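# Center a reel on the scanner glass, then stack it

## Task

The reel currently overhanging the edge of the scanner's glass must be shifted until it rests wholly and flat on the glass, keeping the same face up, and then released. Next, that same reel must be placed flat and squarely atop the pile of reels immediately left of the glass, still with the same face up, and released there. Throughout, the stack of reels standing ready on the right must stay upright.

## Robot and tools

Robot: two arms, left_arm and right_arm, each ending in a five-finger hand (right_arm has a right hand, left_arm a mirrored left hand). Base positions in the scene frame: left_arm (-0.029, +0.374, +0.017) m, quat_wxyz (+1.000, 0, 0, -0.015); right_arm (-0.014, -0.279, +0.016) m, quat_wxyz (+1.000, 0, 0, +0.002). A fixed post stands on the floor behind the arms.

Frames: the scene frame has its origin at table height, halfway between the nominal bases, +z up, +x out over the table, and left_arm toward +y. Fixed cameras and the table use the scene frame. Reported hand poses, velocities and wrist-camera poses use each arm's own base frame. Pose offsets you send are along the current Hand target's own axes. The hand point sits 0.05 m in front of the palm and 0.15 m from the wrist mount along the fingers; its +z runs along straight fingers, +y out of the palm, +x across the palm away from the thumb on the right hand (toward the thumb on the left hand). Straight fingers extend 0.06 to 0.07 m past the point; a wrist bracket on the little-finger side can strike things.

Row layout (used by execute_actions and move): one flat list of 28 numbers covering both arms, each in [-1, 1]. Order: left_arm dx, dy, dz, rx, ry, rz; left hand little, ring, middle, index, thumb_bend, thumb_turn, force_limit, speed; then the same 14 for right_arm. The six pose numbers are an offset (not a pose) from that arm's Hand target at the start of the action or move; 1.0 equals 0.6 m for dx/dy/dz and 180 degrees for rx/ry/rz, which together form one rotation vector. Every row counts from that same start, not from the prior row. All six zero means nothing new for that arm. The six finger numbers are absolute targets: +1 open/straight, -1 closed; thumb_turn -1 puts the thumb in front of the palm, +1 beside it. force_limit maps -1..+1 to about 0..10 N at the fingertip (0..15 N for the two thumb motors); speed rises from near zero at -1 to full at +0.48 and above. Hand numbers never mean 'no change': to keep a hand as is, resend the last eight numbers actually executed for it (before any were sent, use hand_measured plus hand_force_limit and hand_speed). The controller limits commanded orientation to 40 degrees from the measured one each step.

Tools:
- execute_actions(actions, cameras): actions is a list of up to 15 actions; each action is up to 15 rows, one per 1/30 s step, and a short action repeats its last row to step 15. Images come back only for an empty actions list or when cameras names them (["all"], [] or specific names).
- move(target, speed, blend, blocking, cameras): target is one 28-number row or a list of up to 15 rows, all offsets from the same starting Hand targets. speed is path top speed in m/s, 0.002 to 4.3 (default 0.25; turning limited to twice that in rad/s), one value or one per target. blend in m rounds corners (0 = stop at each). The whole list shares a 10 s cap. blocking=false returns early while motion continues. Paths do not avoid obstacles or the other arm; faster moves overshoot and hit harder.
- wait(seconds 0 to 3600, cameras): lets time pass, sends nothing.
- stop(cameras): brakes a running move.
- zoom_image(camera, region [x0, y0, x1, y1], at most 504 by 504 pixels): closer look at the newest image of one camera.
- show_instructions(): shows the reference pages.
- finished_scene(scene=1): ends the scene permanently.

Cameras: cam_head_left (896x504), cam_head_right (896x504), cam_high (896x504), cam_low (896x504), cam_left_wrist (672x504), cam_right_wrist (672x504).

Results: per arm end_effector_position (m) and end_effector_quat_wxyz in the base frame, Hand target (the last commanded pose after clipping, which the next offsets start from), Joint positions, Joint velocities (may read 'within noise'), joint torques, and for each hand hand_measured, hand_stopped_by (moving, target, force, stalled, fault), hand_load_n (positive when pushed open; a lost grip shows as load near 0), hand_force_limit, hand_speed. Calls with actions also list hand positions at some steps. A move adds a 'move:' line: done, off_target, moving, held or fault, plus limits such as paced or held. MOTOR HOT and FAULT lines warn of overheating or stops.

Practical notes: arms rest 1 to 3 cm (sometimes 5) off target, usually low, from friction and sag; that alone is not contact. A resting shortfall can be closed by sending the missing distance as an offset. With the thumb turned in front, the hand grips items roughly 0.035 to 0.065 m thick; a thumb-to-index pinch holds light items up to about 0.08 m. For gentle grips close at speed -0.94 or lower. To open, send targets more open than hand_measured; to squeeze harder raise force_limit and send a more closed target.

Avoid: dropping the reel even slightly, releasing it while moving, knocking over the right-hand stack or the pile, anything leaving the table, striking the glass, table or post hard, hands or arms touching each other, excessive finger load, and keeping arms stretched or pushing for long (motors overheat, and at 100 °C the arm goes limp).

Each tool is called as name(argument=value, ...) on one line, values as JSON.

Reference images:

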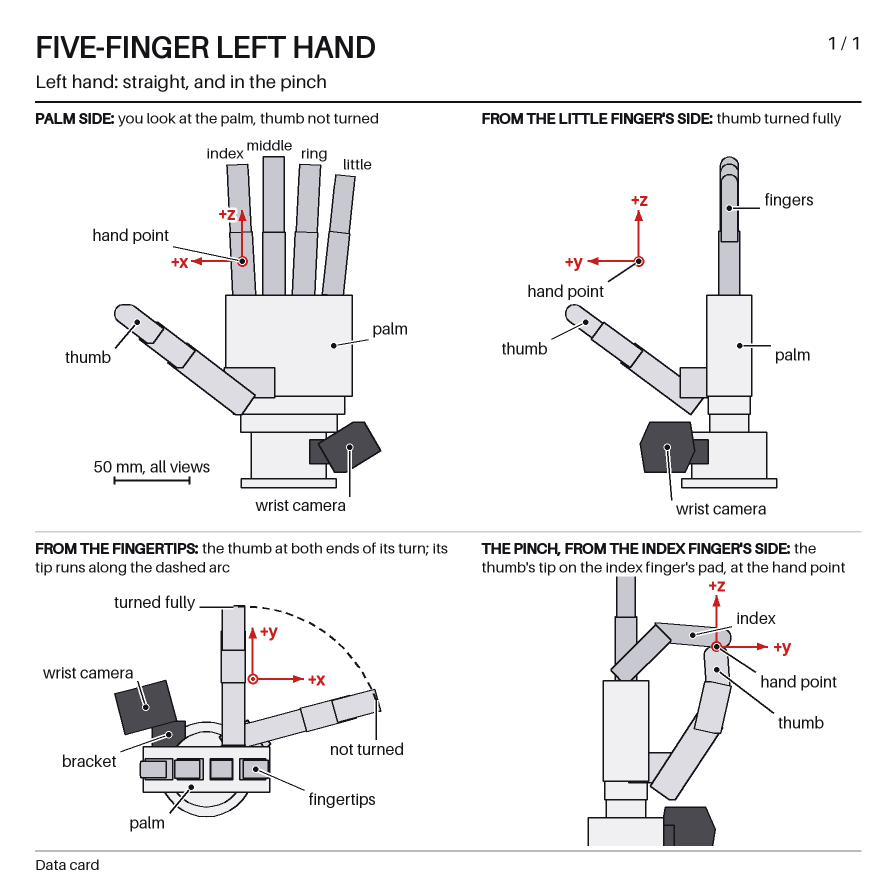

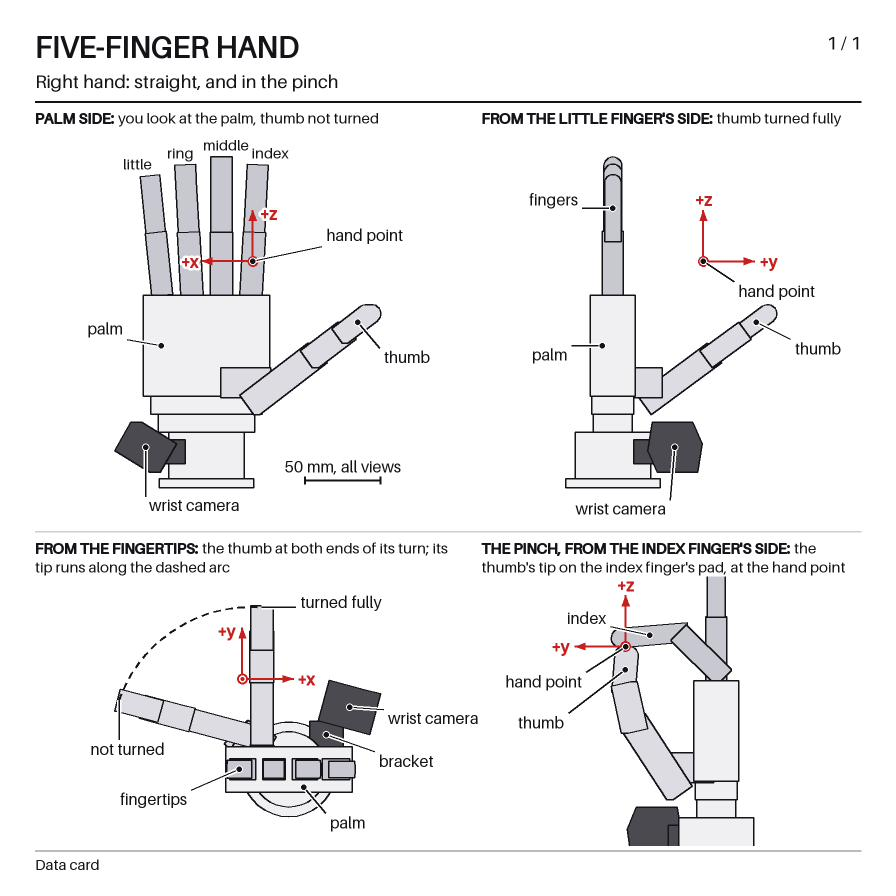

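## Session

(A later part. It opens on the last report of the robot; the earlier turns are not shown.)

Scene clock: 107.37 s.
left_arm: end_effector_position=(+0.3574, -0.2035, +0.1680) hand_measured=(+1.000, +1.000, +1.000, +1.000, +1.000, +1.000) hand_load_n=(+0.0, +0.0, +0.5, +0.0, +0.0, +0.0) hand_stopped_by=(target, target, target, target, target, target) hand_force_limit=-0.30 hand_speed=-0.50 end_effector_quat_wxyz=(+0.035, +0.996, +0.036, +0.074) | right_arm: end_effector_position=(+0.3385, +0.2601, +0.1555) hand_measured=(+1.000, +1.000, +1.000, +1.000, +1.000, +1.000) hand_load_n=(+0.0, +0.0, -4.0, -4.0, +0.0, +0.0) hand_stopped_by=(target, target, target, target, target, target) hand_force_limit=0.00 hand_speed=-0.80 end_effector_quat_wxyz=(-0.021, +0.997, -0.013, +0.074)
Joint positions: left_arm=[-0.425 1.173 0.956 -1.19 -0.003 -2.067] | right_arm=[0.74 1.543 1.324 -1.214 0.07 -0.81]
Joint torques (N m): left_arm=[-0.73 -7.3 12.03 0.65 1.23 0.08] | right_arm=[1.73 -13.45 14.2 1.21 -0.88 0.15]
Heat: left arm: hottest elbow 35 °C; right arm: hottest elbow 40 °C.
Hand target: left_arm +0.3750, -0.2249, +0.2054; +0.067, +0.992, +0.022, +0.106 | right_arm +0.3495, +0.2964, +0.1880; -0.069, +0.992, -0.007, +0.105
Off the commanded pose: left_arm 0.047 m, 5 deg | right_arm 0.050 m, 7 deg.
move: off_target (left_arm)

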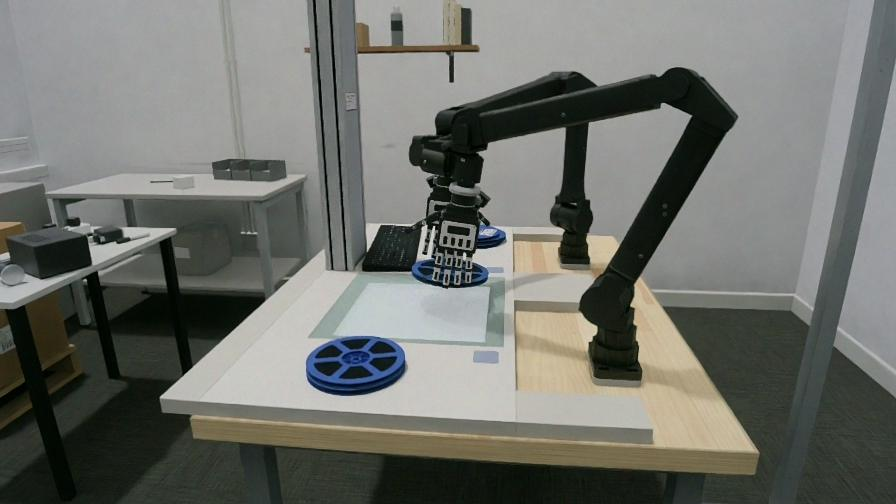

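move(target=[0.0768,-0.1733,-0.0085,0,0,0,1,1,1,1,1,1,-0.3,-0.5,0.0667,-0.1733,0.0392,0,0,0,1,1,1,1,1,1,0,-0.8], speed=0.06, cameras=["cam_low","cam_high","cam_left_wrist","cam_head_right"])

zoom_image(camera="cam_low", region=[340, 240, 500, 340])

Scene clock: 111.93 s.
left_arm: end_effector_position=(+0.4008, -0.1026, +0.1815) hand_measured=(+1.000, +1.000, +1.000, +1.000, +1.000, +1.000) hand_load_n=(+0.0, +0.0, +0.5, +0.0, +0.0, +0.0) hand_stopped_by=(target, target, target, target, target, target) hand_force_limit=-0.30 hand_speed=-0.50 end_effector_quat_wxyz=(+0.046, +0.994, +0.041, +0.088) | right_arm: end_effector_position=(+0.3891, +0.3588, +0.1618) hand_measured=(+1.000, +1.000, +1.000, +1.000, +1.000, +1.000) hand_load_n=(+0.0, +0.0, -2.5, -5.5, +0.0, +0.0) hand_stopped_by=(target, target, target, target, target, target) hand_force_limit=0.00 hand_speed=-0.80 end_effector_quat_wxyz=(-0.024, +0.996, -0.011, +0.081)
Joint positions: left_arm=[-0.087 1.19 0.996 -1.19 0.068 -1.748] | right_arm=[0.811 1.803 1.674 -1.296 0.086 -0.743]
Joint torques (N m): left_arm=[-0.91 -6.07 11.23 0.14 1.7 0.17] | right_arm=[2.37 -15.33 14.84 1.26 -0.82 0.23]
Heat: left arm: hottest elbow 36 °C; right arm: hottest elbow 41 °C.
Hand target: left_arm +0.4158, -0.1186, +0.2055; +0.067, +0.992, +0.022, +0.106 | right_arm +0.3935, +0.4014, +0.1880; -0.069, +0.992, -0.007, +0.105
Off the commanded pose: left_arm 0.033 m, 4 deg | right_arm 0.050 m, 6 deg.
move: off_target (left_arm, right_arm)
cam_left_wrist: T_world_to_cam=[[0.14032, 0.98947, -0.03544, 0.04989], [0.79173, -0.09064, 0.60411, -0.43047], [0.59453, -0.11282, -0.79612, 0.01192]] pos_world=[0.32673, -0.08704, 0.2713]
Images, in order (width x height): cam_head_right 896x504, cam_high 896x504, cam_low 896x504, cam_left_wrist 672x504.

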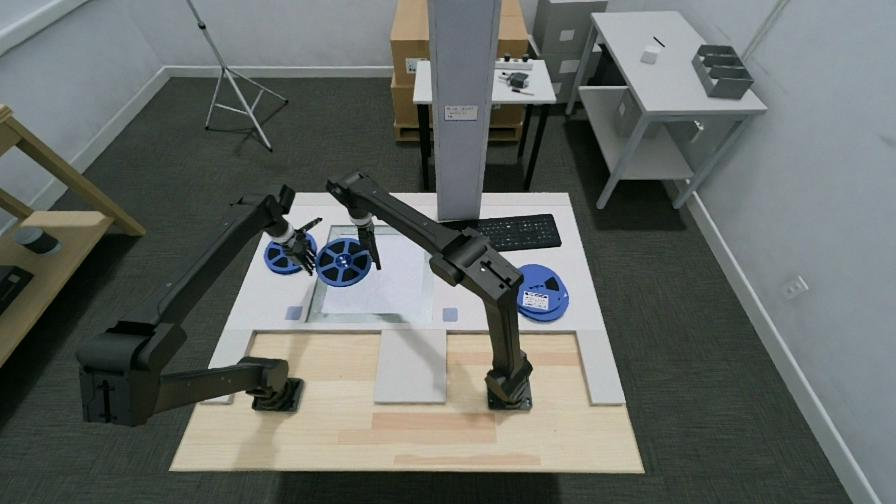

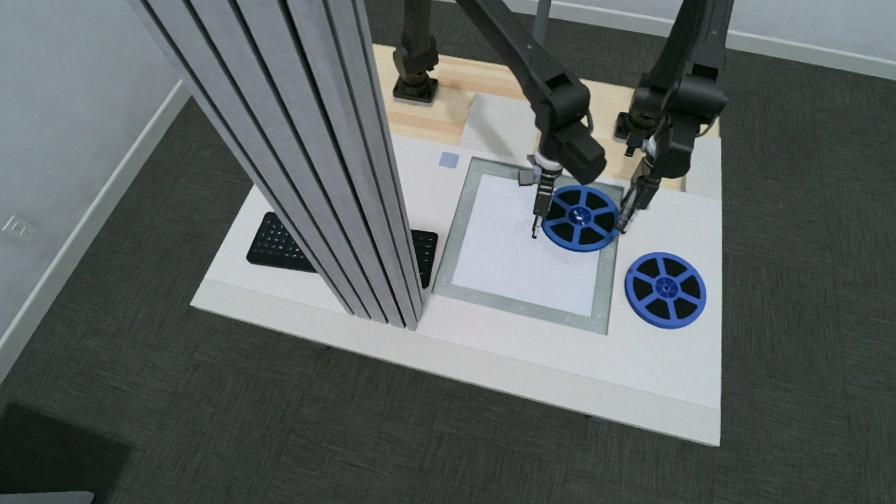

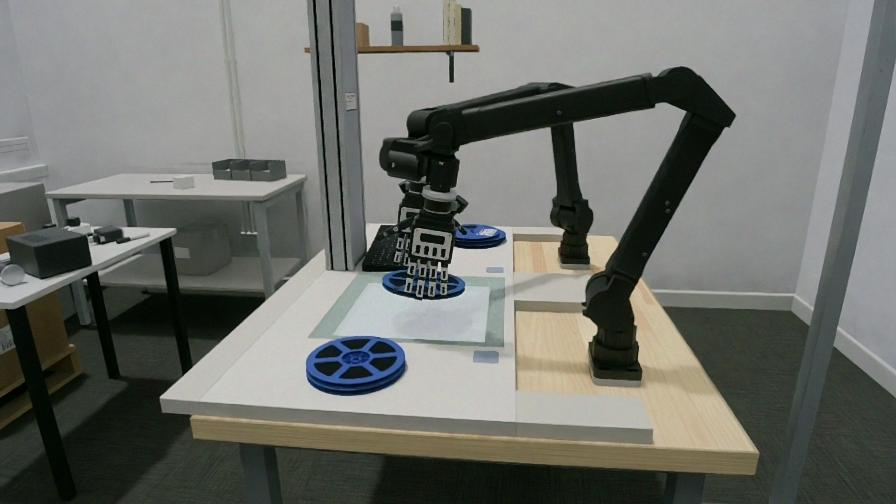

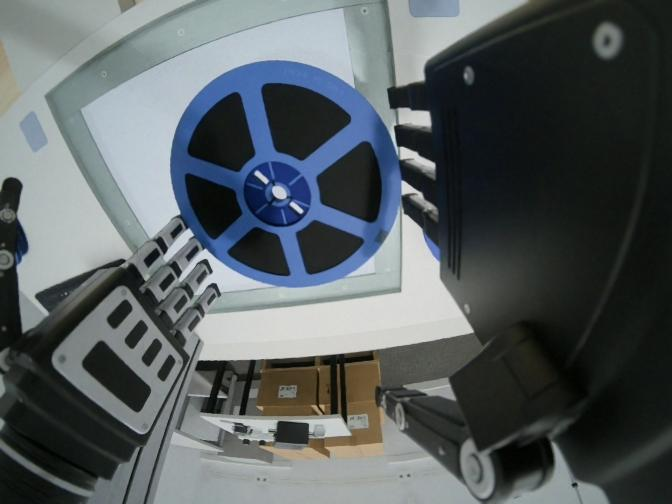

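Scaled by 3.150 from the camera's image (finer frame: 1280x720).

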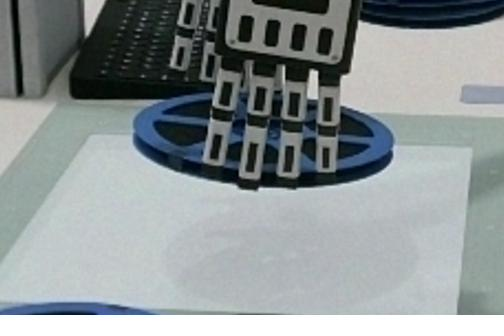

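zoom_image(camera="cam_high", region=[500, 150, 720, 340])

zoom_image(camera="cam_head_right", region=[250, 200, 410, 320])

Scaled by 2.291 from the camera's image (finer frame: 1280x720).

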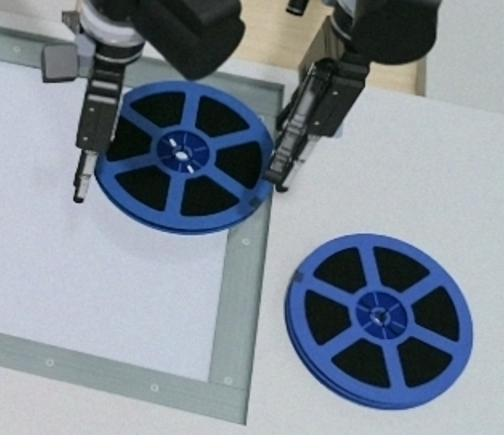

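Scaled by 3.150 from the camera's image (finer frame: 1280x720).

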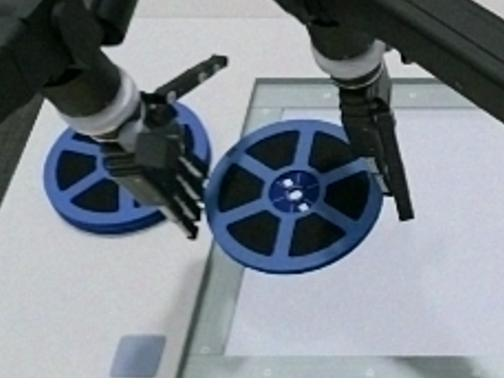

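move(target=[-0.0309,-0.0209,0.1452,0,0,0,1,1,1,1,1,1,-0.3,-0.5,-0.0292,0.0197,0.1371,0,0,0,1,1,1,1,1,1,0,-0.8], speed=0.05, cameras=["cam_low","cam_high","cam_left_wrist"])

zoom_image(camera="cam_low", region=[340, 240, 500, 340])

Scene clock: 120.00 s.
left_arm: end_effector_position=(+0.4153, -0.0985, +0.1156) hand_measured=(+1.000, +1.000, +1.000, +1.000, +1.000, +1.000) hand_load_n=(+0.0, +0.0, +1.0, +0.0, +0.0, +0.0) hand_stopped_by=(target, target, target, target, target, target) hand_force_limit=-0.30 hand_speed=-0.50 end_effector_quat_wxyz=(+0.044, +0.993, +0.045, +0.102) | right_arm: end_effector_position=(+0.3963, +0.3641, +0.0953) hand_measured=(+1.000, +1.000, +1.000, +1.000, +1.000, +1.000) hand_load_n=(+0.0, +0.0, -4.5, -5.0, +0.0, +0.0) hand_stopped_by=(target, target, target, target, target, target) hand_force_limit=0.00 hand_speed=-0.80 end_effector_quat_wxyz=(-0.027, +0.995, -0.012, +0.090)
Joint positions: left_arm=[-0.077 1.266 0.871 -0.962 0.061 -1.746] | right_arm=[0.811 1.851 1.565 -1.122 0.095 -0.743]
Joint torques (N m): left_arm=[-1.49 -6.83 6.79 1.13 1.99 0.14] | right_arm=[2.26 -16.09 10.21 2.44 -1.09 0.22]
Heat: left arm: hottest elbow 36 °C; right arm: hottest elbow 42 °C.
Hand target: left_arm +0.4158, -0.1185, +0.1155; +0.067, +0.992, +0.022, +0.105 | right_arm +0.3935, +0.4014, +0.1029; -0.069, +0.992, -0.007, +0.105
Off the commanded pose: left_arm 0.020 m, 4 deg | right_arm 0.038 m, 5 deg.
move: off_target (left_arm, right_arm)
cam_left_wrist: T_world_to_cam=[[0.13196, 0.99088, -0.02725, 0.04415], [0.77481, -0.08596, 0.62633, -0.39687], [0.61827, -0.10376, -0.77909, -0.05965]] pos_world=[0.33856, -0.08405, 0.2033]
Images, in order (width x height): cam_high 896x504, cam_low 896x504, cam_left_wrist 672x504.

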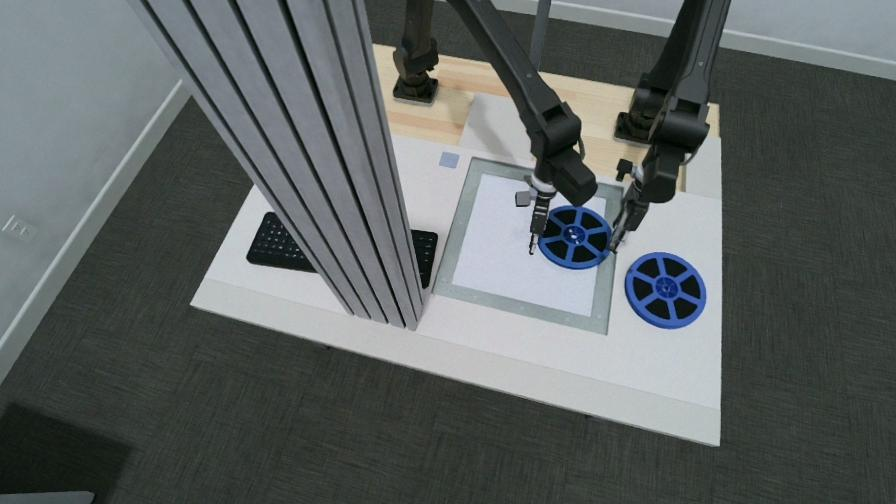

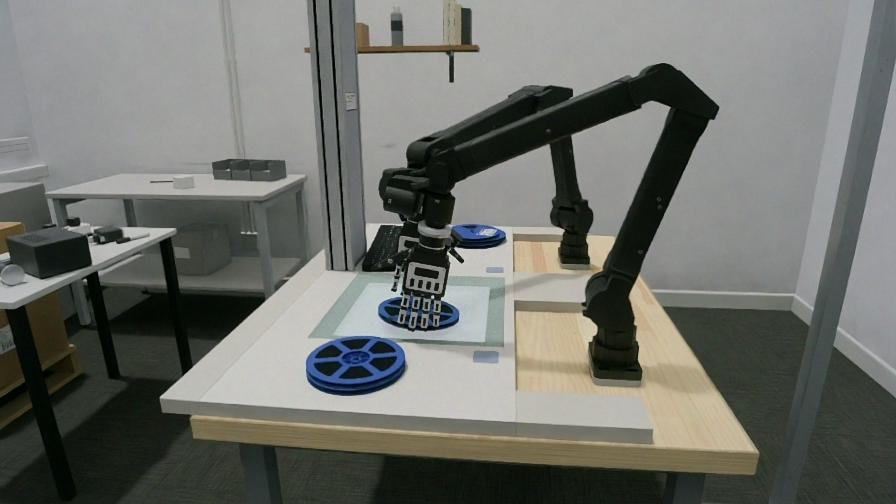

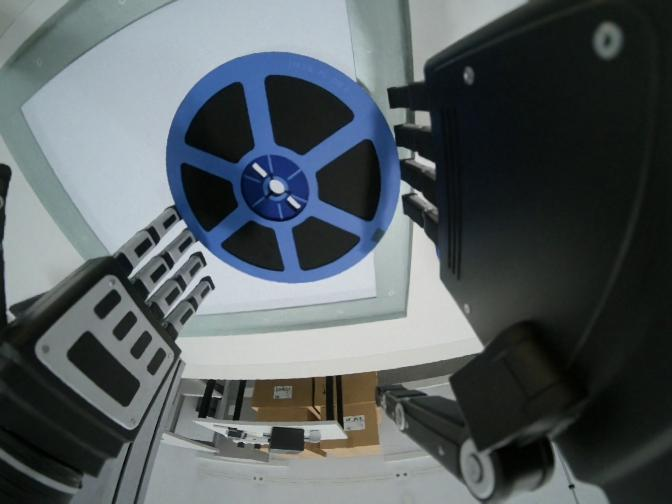

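Scaled by 3.150 from the camera's image (finer frame: 1280x720).

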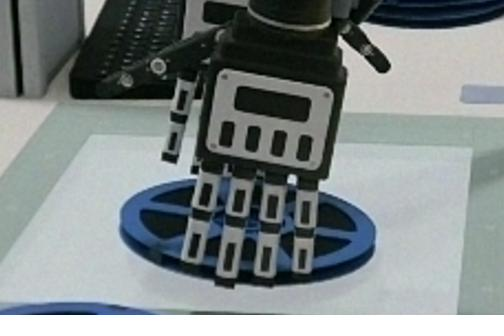

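move(target=[-0.0086,-0.0058,0.0403,0,0,0,1,1,1,1,1,1,-0.3,-0.5,-0.0096,0.0065,0.0452,0,0,0,1,1,1,1,1,1,0,-0.8], speed=0.03, cameras=["cam_low","cam_high"])

zoom_image(camera="cam_low", region=[340, 240, 500, 340])

Scene clock: 121.50 s.
left_arm: end_effector_position=(+0.4151, -0.0978, +0.0962) hand_measured=(+1.000, +1.000, +1.000, +1.000, +1.000, +1.000) hand_load_n=(+0.0, +0.0, +1.0, +0.0, +0.0, +0.0) hand_stopped_by=(target, target, target, target, target, target) hand_force_limit=-0.30 hand_speed=-0.50 end_effector_quat_wxyz=(+0.043, +0.993, +0.046, +0.103) | right_arm: end_effector_position=(+0.3968, +0.3648, +0.0831) hand_measured=(+1.000, +1.000, +1.000, +1.000, +1.000, +1.000) hand_load_n=(+0.0, +0.0, -5.5, -7.5, +0.0, +0.0) hand_stopped_by=(target, target, target, target, target, target) hand_force_limit=0.00 hand_speed=-0.80 end_effector_quat_wxyz=(-0.032, +0.995, -0.013, +0.094)
Joint positions: left_arm=[-0.077 1.288 0.836 -0.903 0.059 -1.746] | right_arm=[0.811 1.854 1.537 -1.079 0.094 -0.742]
Joint torques (N m): left_arm=[-1.85 -6.24 6.11 1.72 2.03 0.16] | right_arm=[2.32 -14.62 8.85 3.19 -1.06 0.23]
Heat: left arm: hottest elbow 36 °C; right arm: hottest elbow 42 °C.
Hand target: left_arm +0.4158, -0.1184, +0.0907; +0.067, +0.992, +0.022, +0.106 | right_arm +0.3935, +0.4014, +0.0750; -0.069, +0.992, -0.007, +0.105
Off the commanded pose: left_arm 0.021 m, 4 deg | right_arm 0.038 m, 4 deg.
move: off_target (left_arm, right_arm)
Images, in order (width x height): cam_high 896x504, cam_low 896x504.

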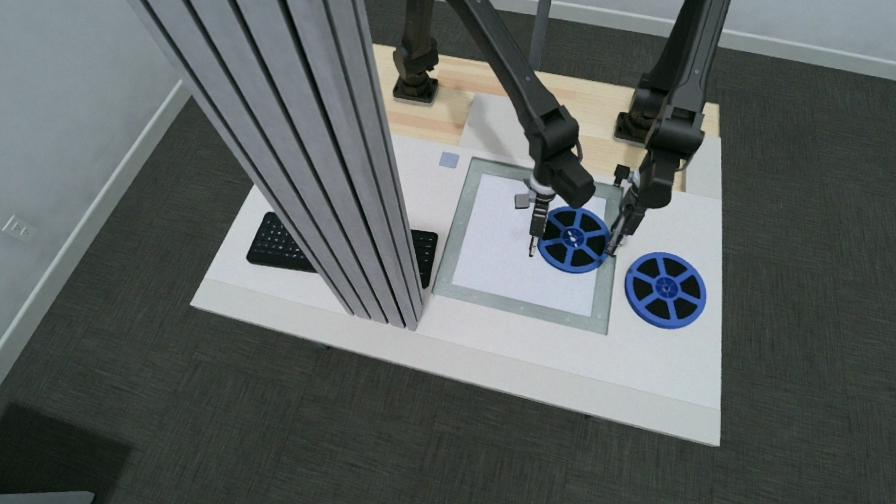

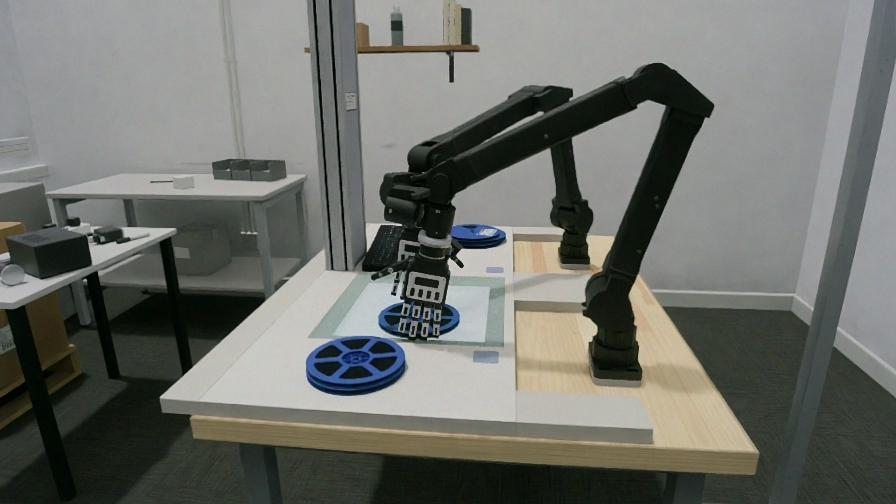

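Scaled by 3.150 from the camera's image (finer frame: 1280x720).

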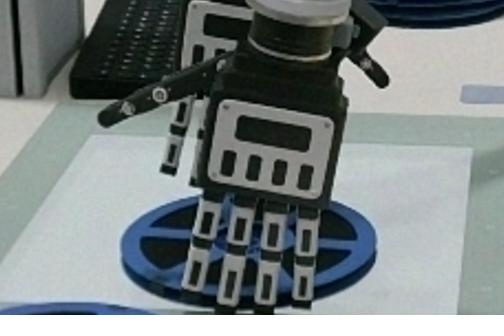

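move(target=[0,0,0,0,0,0,1,1,1,1,1,1,-0.3,-0.5,-0.0034,0.0023,0.0161,0,0,0,1,1,1,1,1,1,0,-0.8], speed=0.03, cameras=["cam_low"])

zoom_image(camera="cam_low", region=[360, 260, 480, 345])

Scene clock: 122.63 s.
left_arm: end_effector_position=(+0.4151, -0.0978, +0.0962) hand_measured=(+1.000, +1.000, +1.000, +1.000, +1.000, +1.000) hand_load_n=(+0.0, +0.0, +1.0, +0.0, +0.0, +0.0) hand_stopped_by=(target, target, target, target, target, target) hand_force_limit=-0.30 hand_speed=-0.50 end_effector_quat_wxyz=(+0.043, +0.993, +0.046, +0.103) | right_arm: end_effector_position=(+0.3965, +0.3645, +0.0817) hand_measured=(+1.000, +1.000, +1.000, +1.000, +1.000, +1.000) hand_load_n=(+0.0, +0.0, -5.5, -7.5, +0.0, +0.0) hand_stopped_by=(target, target, target, target, target, target) hand_force_limit=0.00 hand_speed=-0.80 end_effector_quat_wxyz=(-0.035, +0.995, -0.013, +0.097)
Joint positions: left_arm=[-0.077 1.288 0.836 -0.903 0.059 -1.746] | right_arm=[0.811 1.848 1.525 -1.064 0.094 -0.742]
Joint torques (N m): left_arm=[-1.61 -6.53 6.12 1.72 2.04 0.16] | right_arm=[2.26 -13.45 8.54 3.54 -1.06 0.23]
Heat: left arm: hottest elbow 36 °C; right arm: hottest elbow 42 °C.
Hand target: left_arm +0.4158, -0.1184, +0.0907; +0.067, +0.992, +0.022, +0.106 | right_arm +0.3935, +0.4013, +0.0649; -0.069, +0.992, -0.007, +0.104
Off the commanded pose: left_arm 0.021 m, 4 deg | right_arm 0.041 m, 4 deg.
move: off_target (right_arm)

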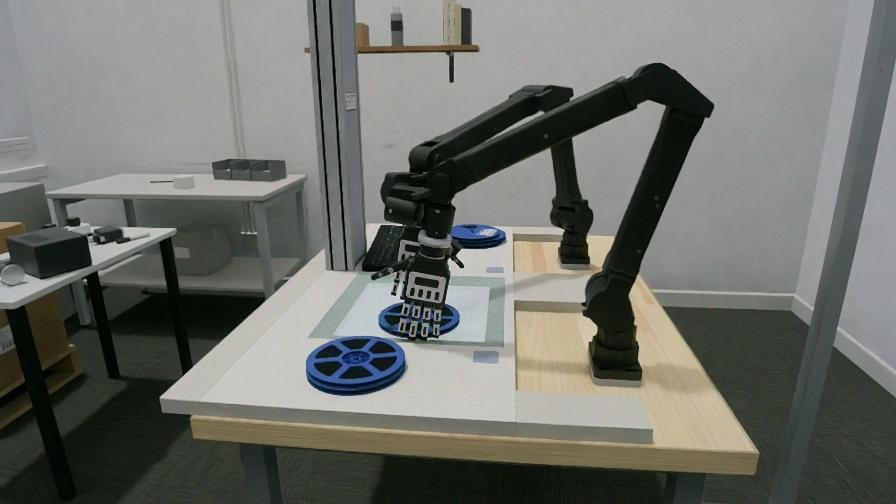

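Scaled by 4.200 from the camera's image (finer frame: 1280x720).

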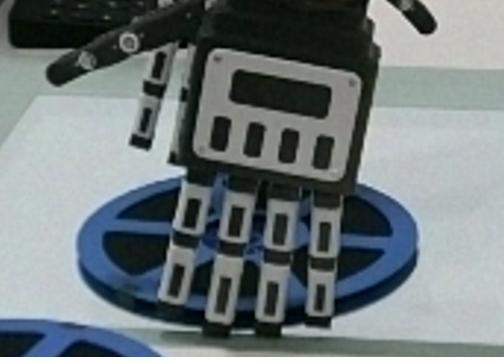

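move(target=[[0,0,0,0,0,0,1,1,1,1,1,1,-0.3,-0.5,0.0034,0.1320,-0.0181,0,0,0,1,1,1,1,1,1,0,-0.8],[0.0024,-0.0825,-0.0113,0,0,0,1,1,1,1,1,1,-0.3,-0.5,0.0034,0.1320,-0.0181,0,0,0,1,1,1,1,1,1,0,-0.8]], speed=0.05, cameras=["cam_low","cam_high","cam_head_right","cam_left_wrist"])

zoom_image(camera="cam_high", region=[500, 170, 720, 340])

zoom_image(camera="cam_head_right", region=[250, 200, 410, 320])

Scene clock: 126.60 s.
left_arm: end_effector_position=(+0.4214, -0.0699, +0.1011) hand_measured=(+1.000, +1.000, +1.000, +1.000, +1.000, +1.000) hand_load_n=(+0.0, +0.0, +0.0, +0.0, +0.0, +0.0) hand_stopped_by=(target, target, target, target, target, target) hand_force_limit=-0.30 hand_speed=-0.50 end_effector_quat_wxyz=(+0.067, +0.990, +0.025, +0.119) | right_arm: end_effector_position=(+0.3964, +0.3329, +0.0742) hand_measured=(+1.000, +1.000, +1.000, +1.000, +1.000, +1.000) hand_load_n=(+0.0, +0.0, +0.5, +0.0, +0.0, +0.0) hand_stopped_by=(target, target, target, target, target, target) hand_force_limit=0.00 hand_speed=-0.80 end_effector_quat_wxyz=(-0.080, +0.990, -0.008, +0.113)
Joint positions: left_arm=[0.037 1.292 0.835 -0.874 0.135 -1.601] | right_arm=[0.757 1.738 1.352 -0.909 0.041 -0.804]
Joint torques (N m): left_arm=[0.91 -6.95 5.94 0.13 0.32 0.1] | right_arm=[-1.67 -13.98 6.63 0.68 -0.04 -0.09]
Heat: left arm: hottest elbow 36 °C; right arm: hottest elbow 41 °C.
Hand target: left_arm +0.4143, -0.0684, +0.0907; +0.067, +0.992, +0.022, +0.106 | right_arm +0.3932, +0.3214, +0.0651; -0.069, +0.992, -0.007, +0.105
Off the commanded pose: left_arm 0.013 m, 2 deg | right_arm 0.015 m, 2 deg.
move: off_target (left_arm, right_arm)
cam_left_wrist: T_world_to_cam=[[0.17624, 0.98245, -0.06118, -0.00119], [0.74674, -0.09294, 0.65859, -0.38191], [0.64134, -0.16175, -0.75001, -0.08841]] pos_world=[0.3421, -0.04863, 0.18515]
Images, in order (width x height): cam_head_right 896x504, cam_high 896x504, cam_low 896x504, cam_left_wrist 672x504.

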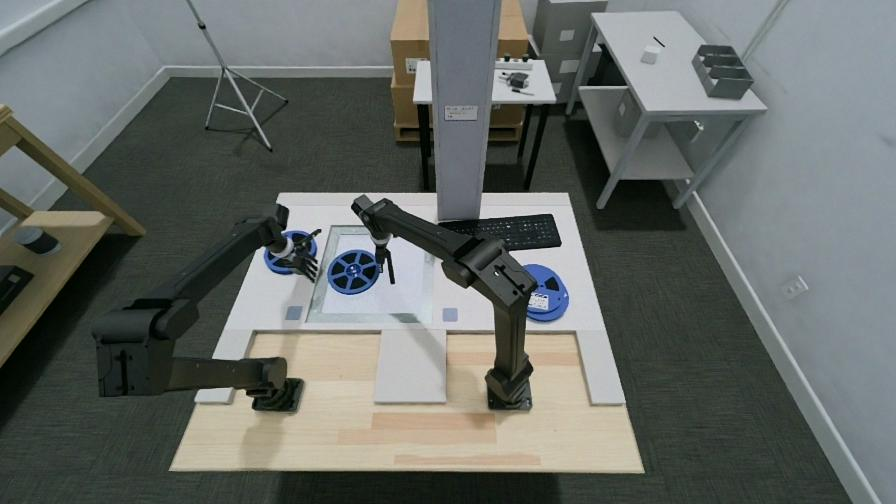

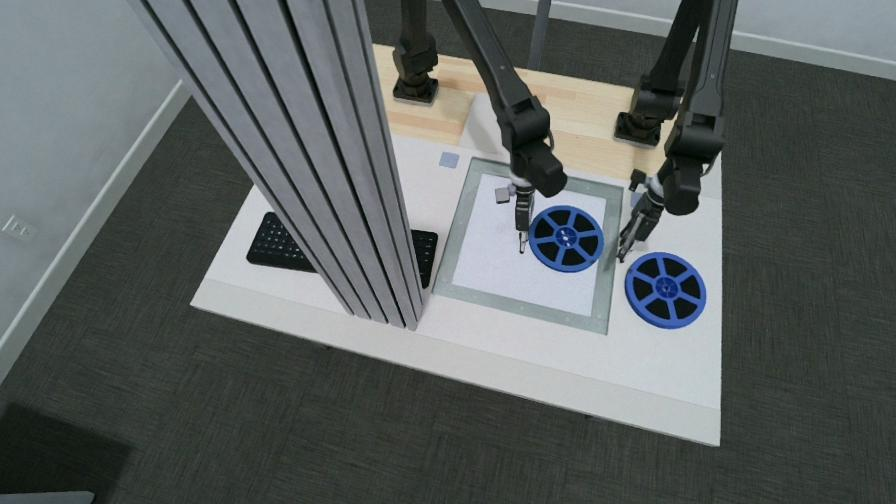

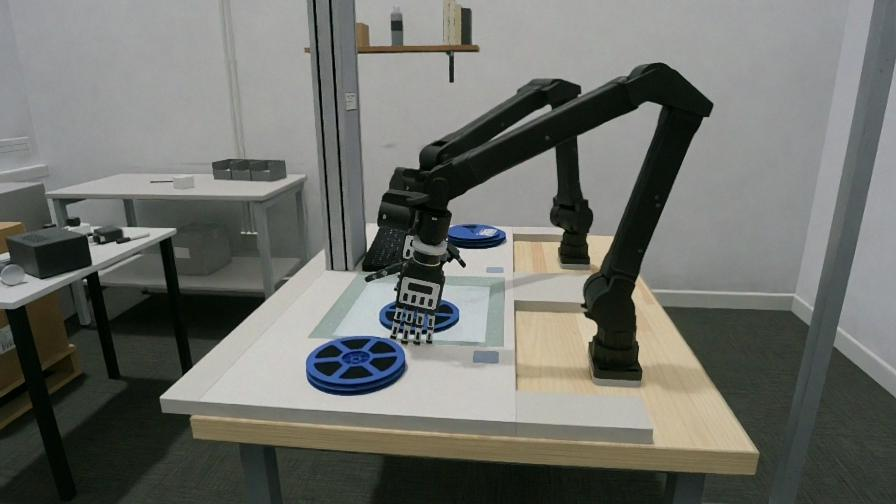

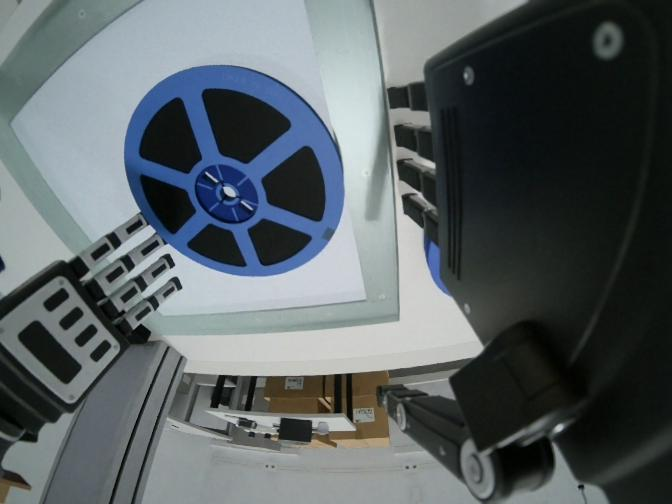

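Scaled by 2.291 from the camera's image (finer frame: 1280x720).

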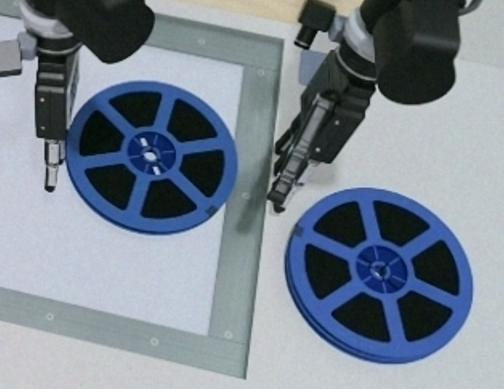

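Scaled by 3.150 from the camera's image (finer frame: 1280x720).

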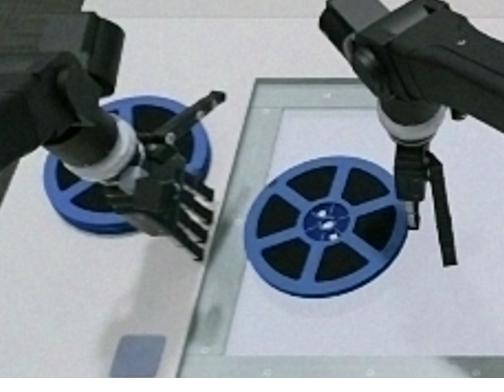

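move(target=[[0.0183,-0.0050,-0.0830,0,0,0,1,1,1,1,1,1,-0.3,-0.5,0.0165,0.0225,-0.0772,0,0,0,1,1,1,1,1,1,0,-0.8],[0.0773,0.0850,-0.0735,-0.0448,-0.0261,0.1588,1,1,1,1,1,1,-0.3,-0.5,-0.1565,-0.0350,-0.1055,0.0515,0.0461,0.1752,1,1,1,1,1,1,0,-0.8]], speed=0.2, blend=[0.01,0], cameras=["all"])

Scene clock: 132.93 s.
left_arm: end_effector_position=(+0.4383, -0.1073, +0.1394) hand_measured=(+1.000, +1.000, +1.000, +1.000, +1.000, +1.000) hand_load_n=(+0.0, +0.0, +0.0, +0.0, +0.0, +0.0) hand_stopped_by=(target, target, target, target, target, target) hand_force_limit=-0.30 hand_speed=-0.50 end_effector_quat_wxyz=(+0.110, +0.966, -0.222, +0.070) | right_arm: end_effector_position=(+0.2888, +0.3303, +0.1027) hand_measured=(+1.000, +1.000, +1.000, +1.000, +1.000, +1.000) hand_load_n=(+0.0, +0.0, +0.0, +0.0, +0.0, +0.0) hand_stopped_by=(target, target, target, target, target, target) hand_force_limit=0.00 hand_speed=-0.80 end_effector_quat_wxyz=(-0.159, +0.937, -0.273, +0.148)
Joint positions: left_arm=[0.014 1.48 1.134 -1.139 0.247 -1.115] | right_arm=[0.867 1.423 1.047 -0.778 0.137 -0.166]
Joint torques (N m): left_arm=[-0.26 -9.64 10.07 -0.27 0.43 0.12] | right_arm=[-0.09 -11.75 8.53 1.52 0.06 0.09]
Heat: left arm: hottest elbow 35 °C; right arm: hottest elbow 40 °C.
Hand target: left_arm +0.4518, -0.1106, +0.1501; +0.109, +0.963, -0.233, +0.080 | right_arm +0.2883, +0.3363, +0.1098; -0.173, +0.934, -0.273, +0.153
Off the commanded pose: left_arm 0.017 m, 2 deg | right_arm 0.009 m, 2 deg.
move: off_target (left_arm)
cam_left_wrist: T_world_to_cam=[[0.62905, 0.769, -0.11375, -0.17919], [0.64606, -0.43579, 0.62666, -0.41148], [0.43233, -0.46769, -0.77095, -0.0149]] pos_world=[0.385, -0.04849, 0.22599]
cam_right_wrist: T_world_to_cam=[[-0.20763, -0.92078, -0.33024, 0.39995], [-0.96727, 0.14291, 0.20969, 0.21015], [-0.14589, 0.36296, -0.92031, 0.13006]] pos_world=[0.30528, 0.29102, 0.20771]

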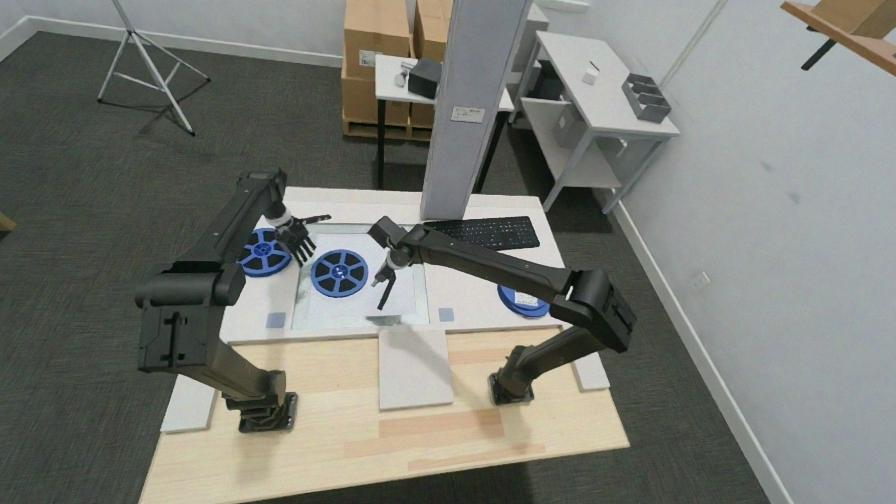

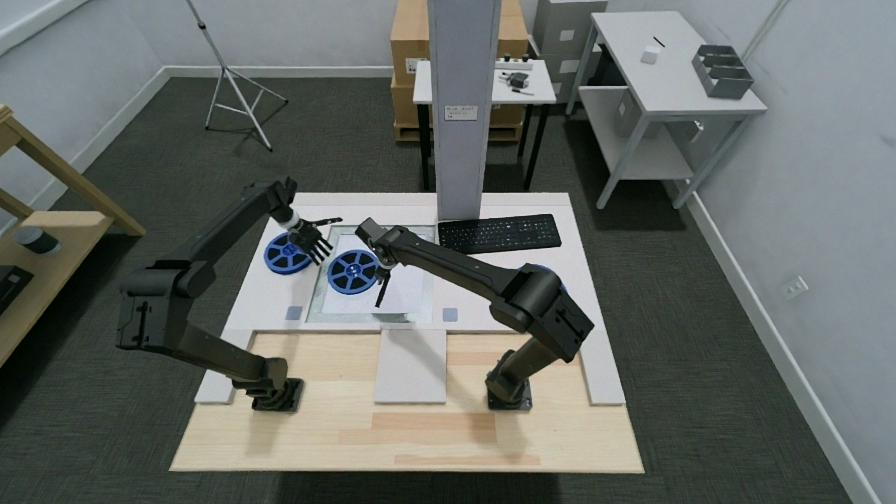

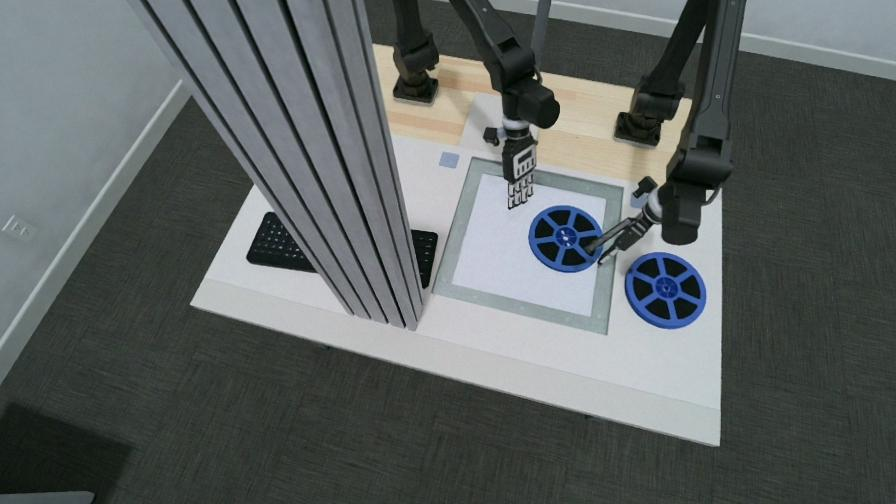

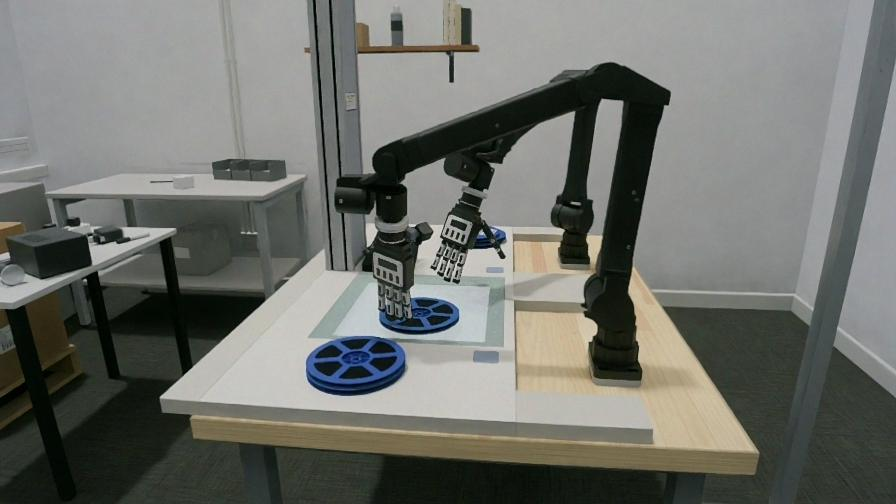

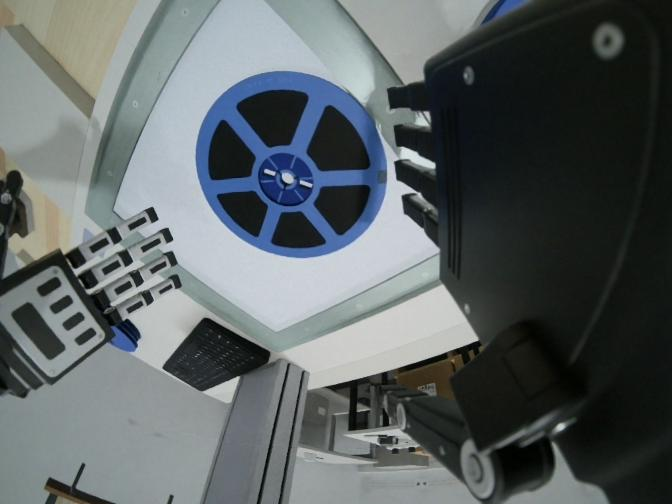

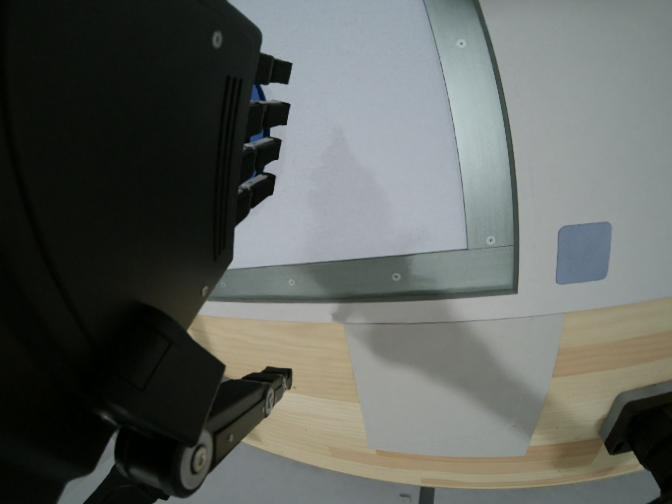

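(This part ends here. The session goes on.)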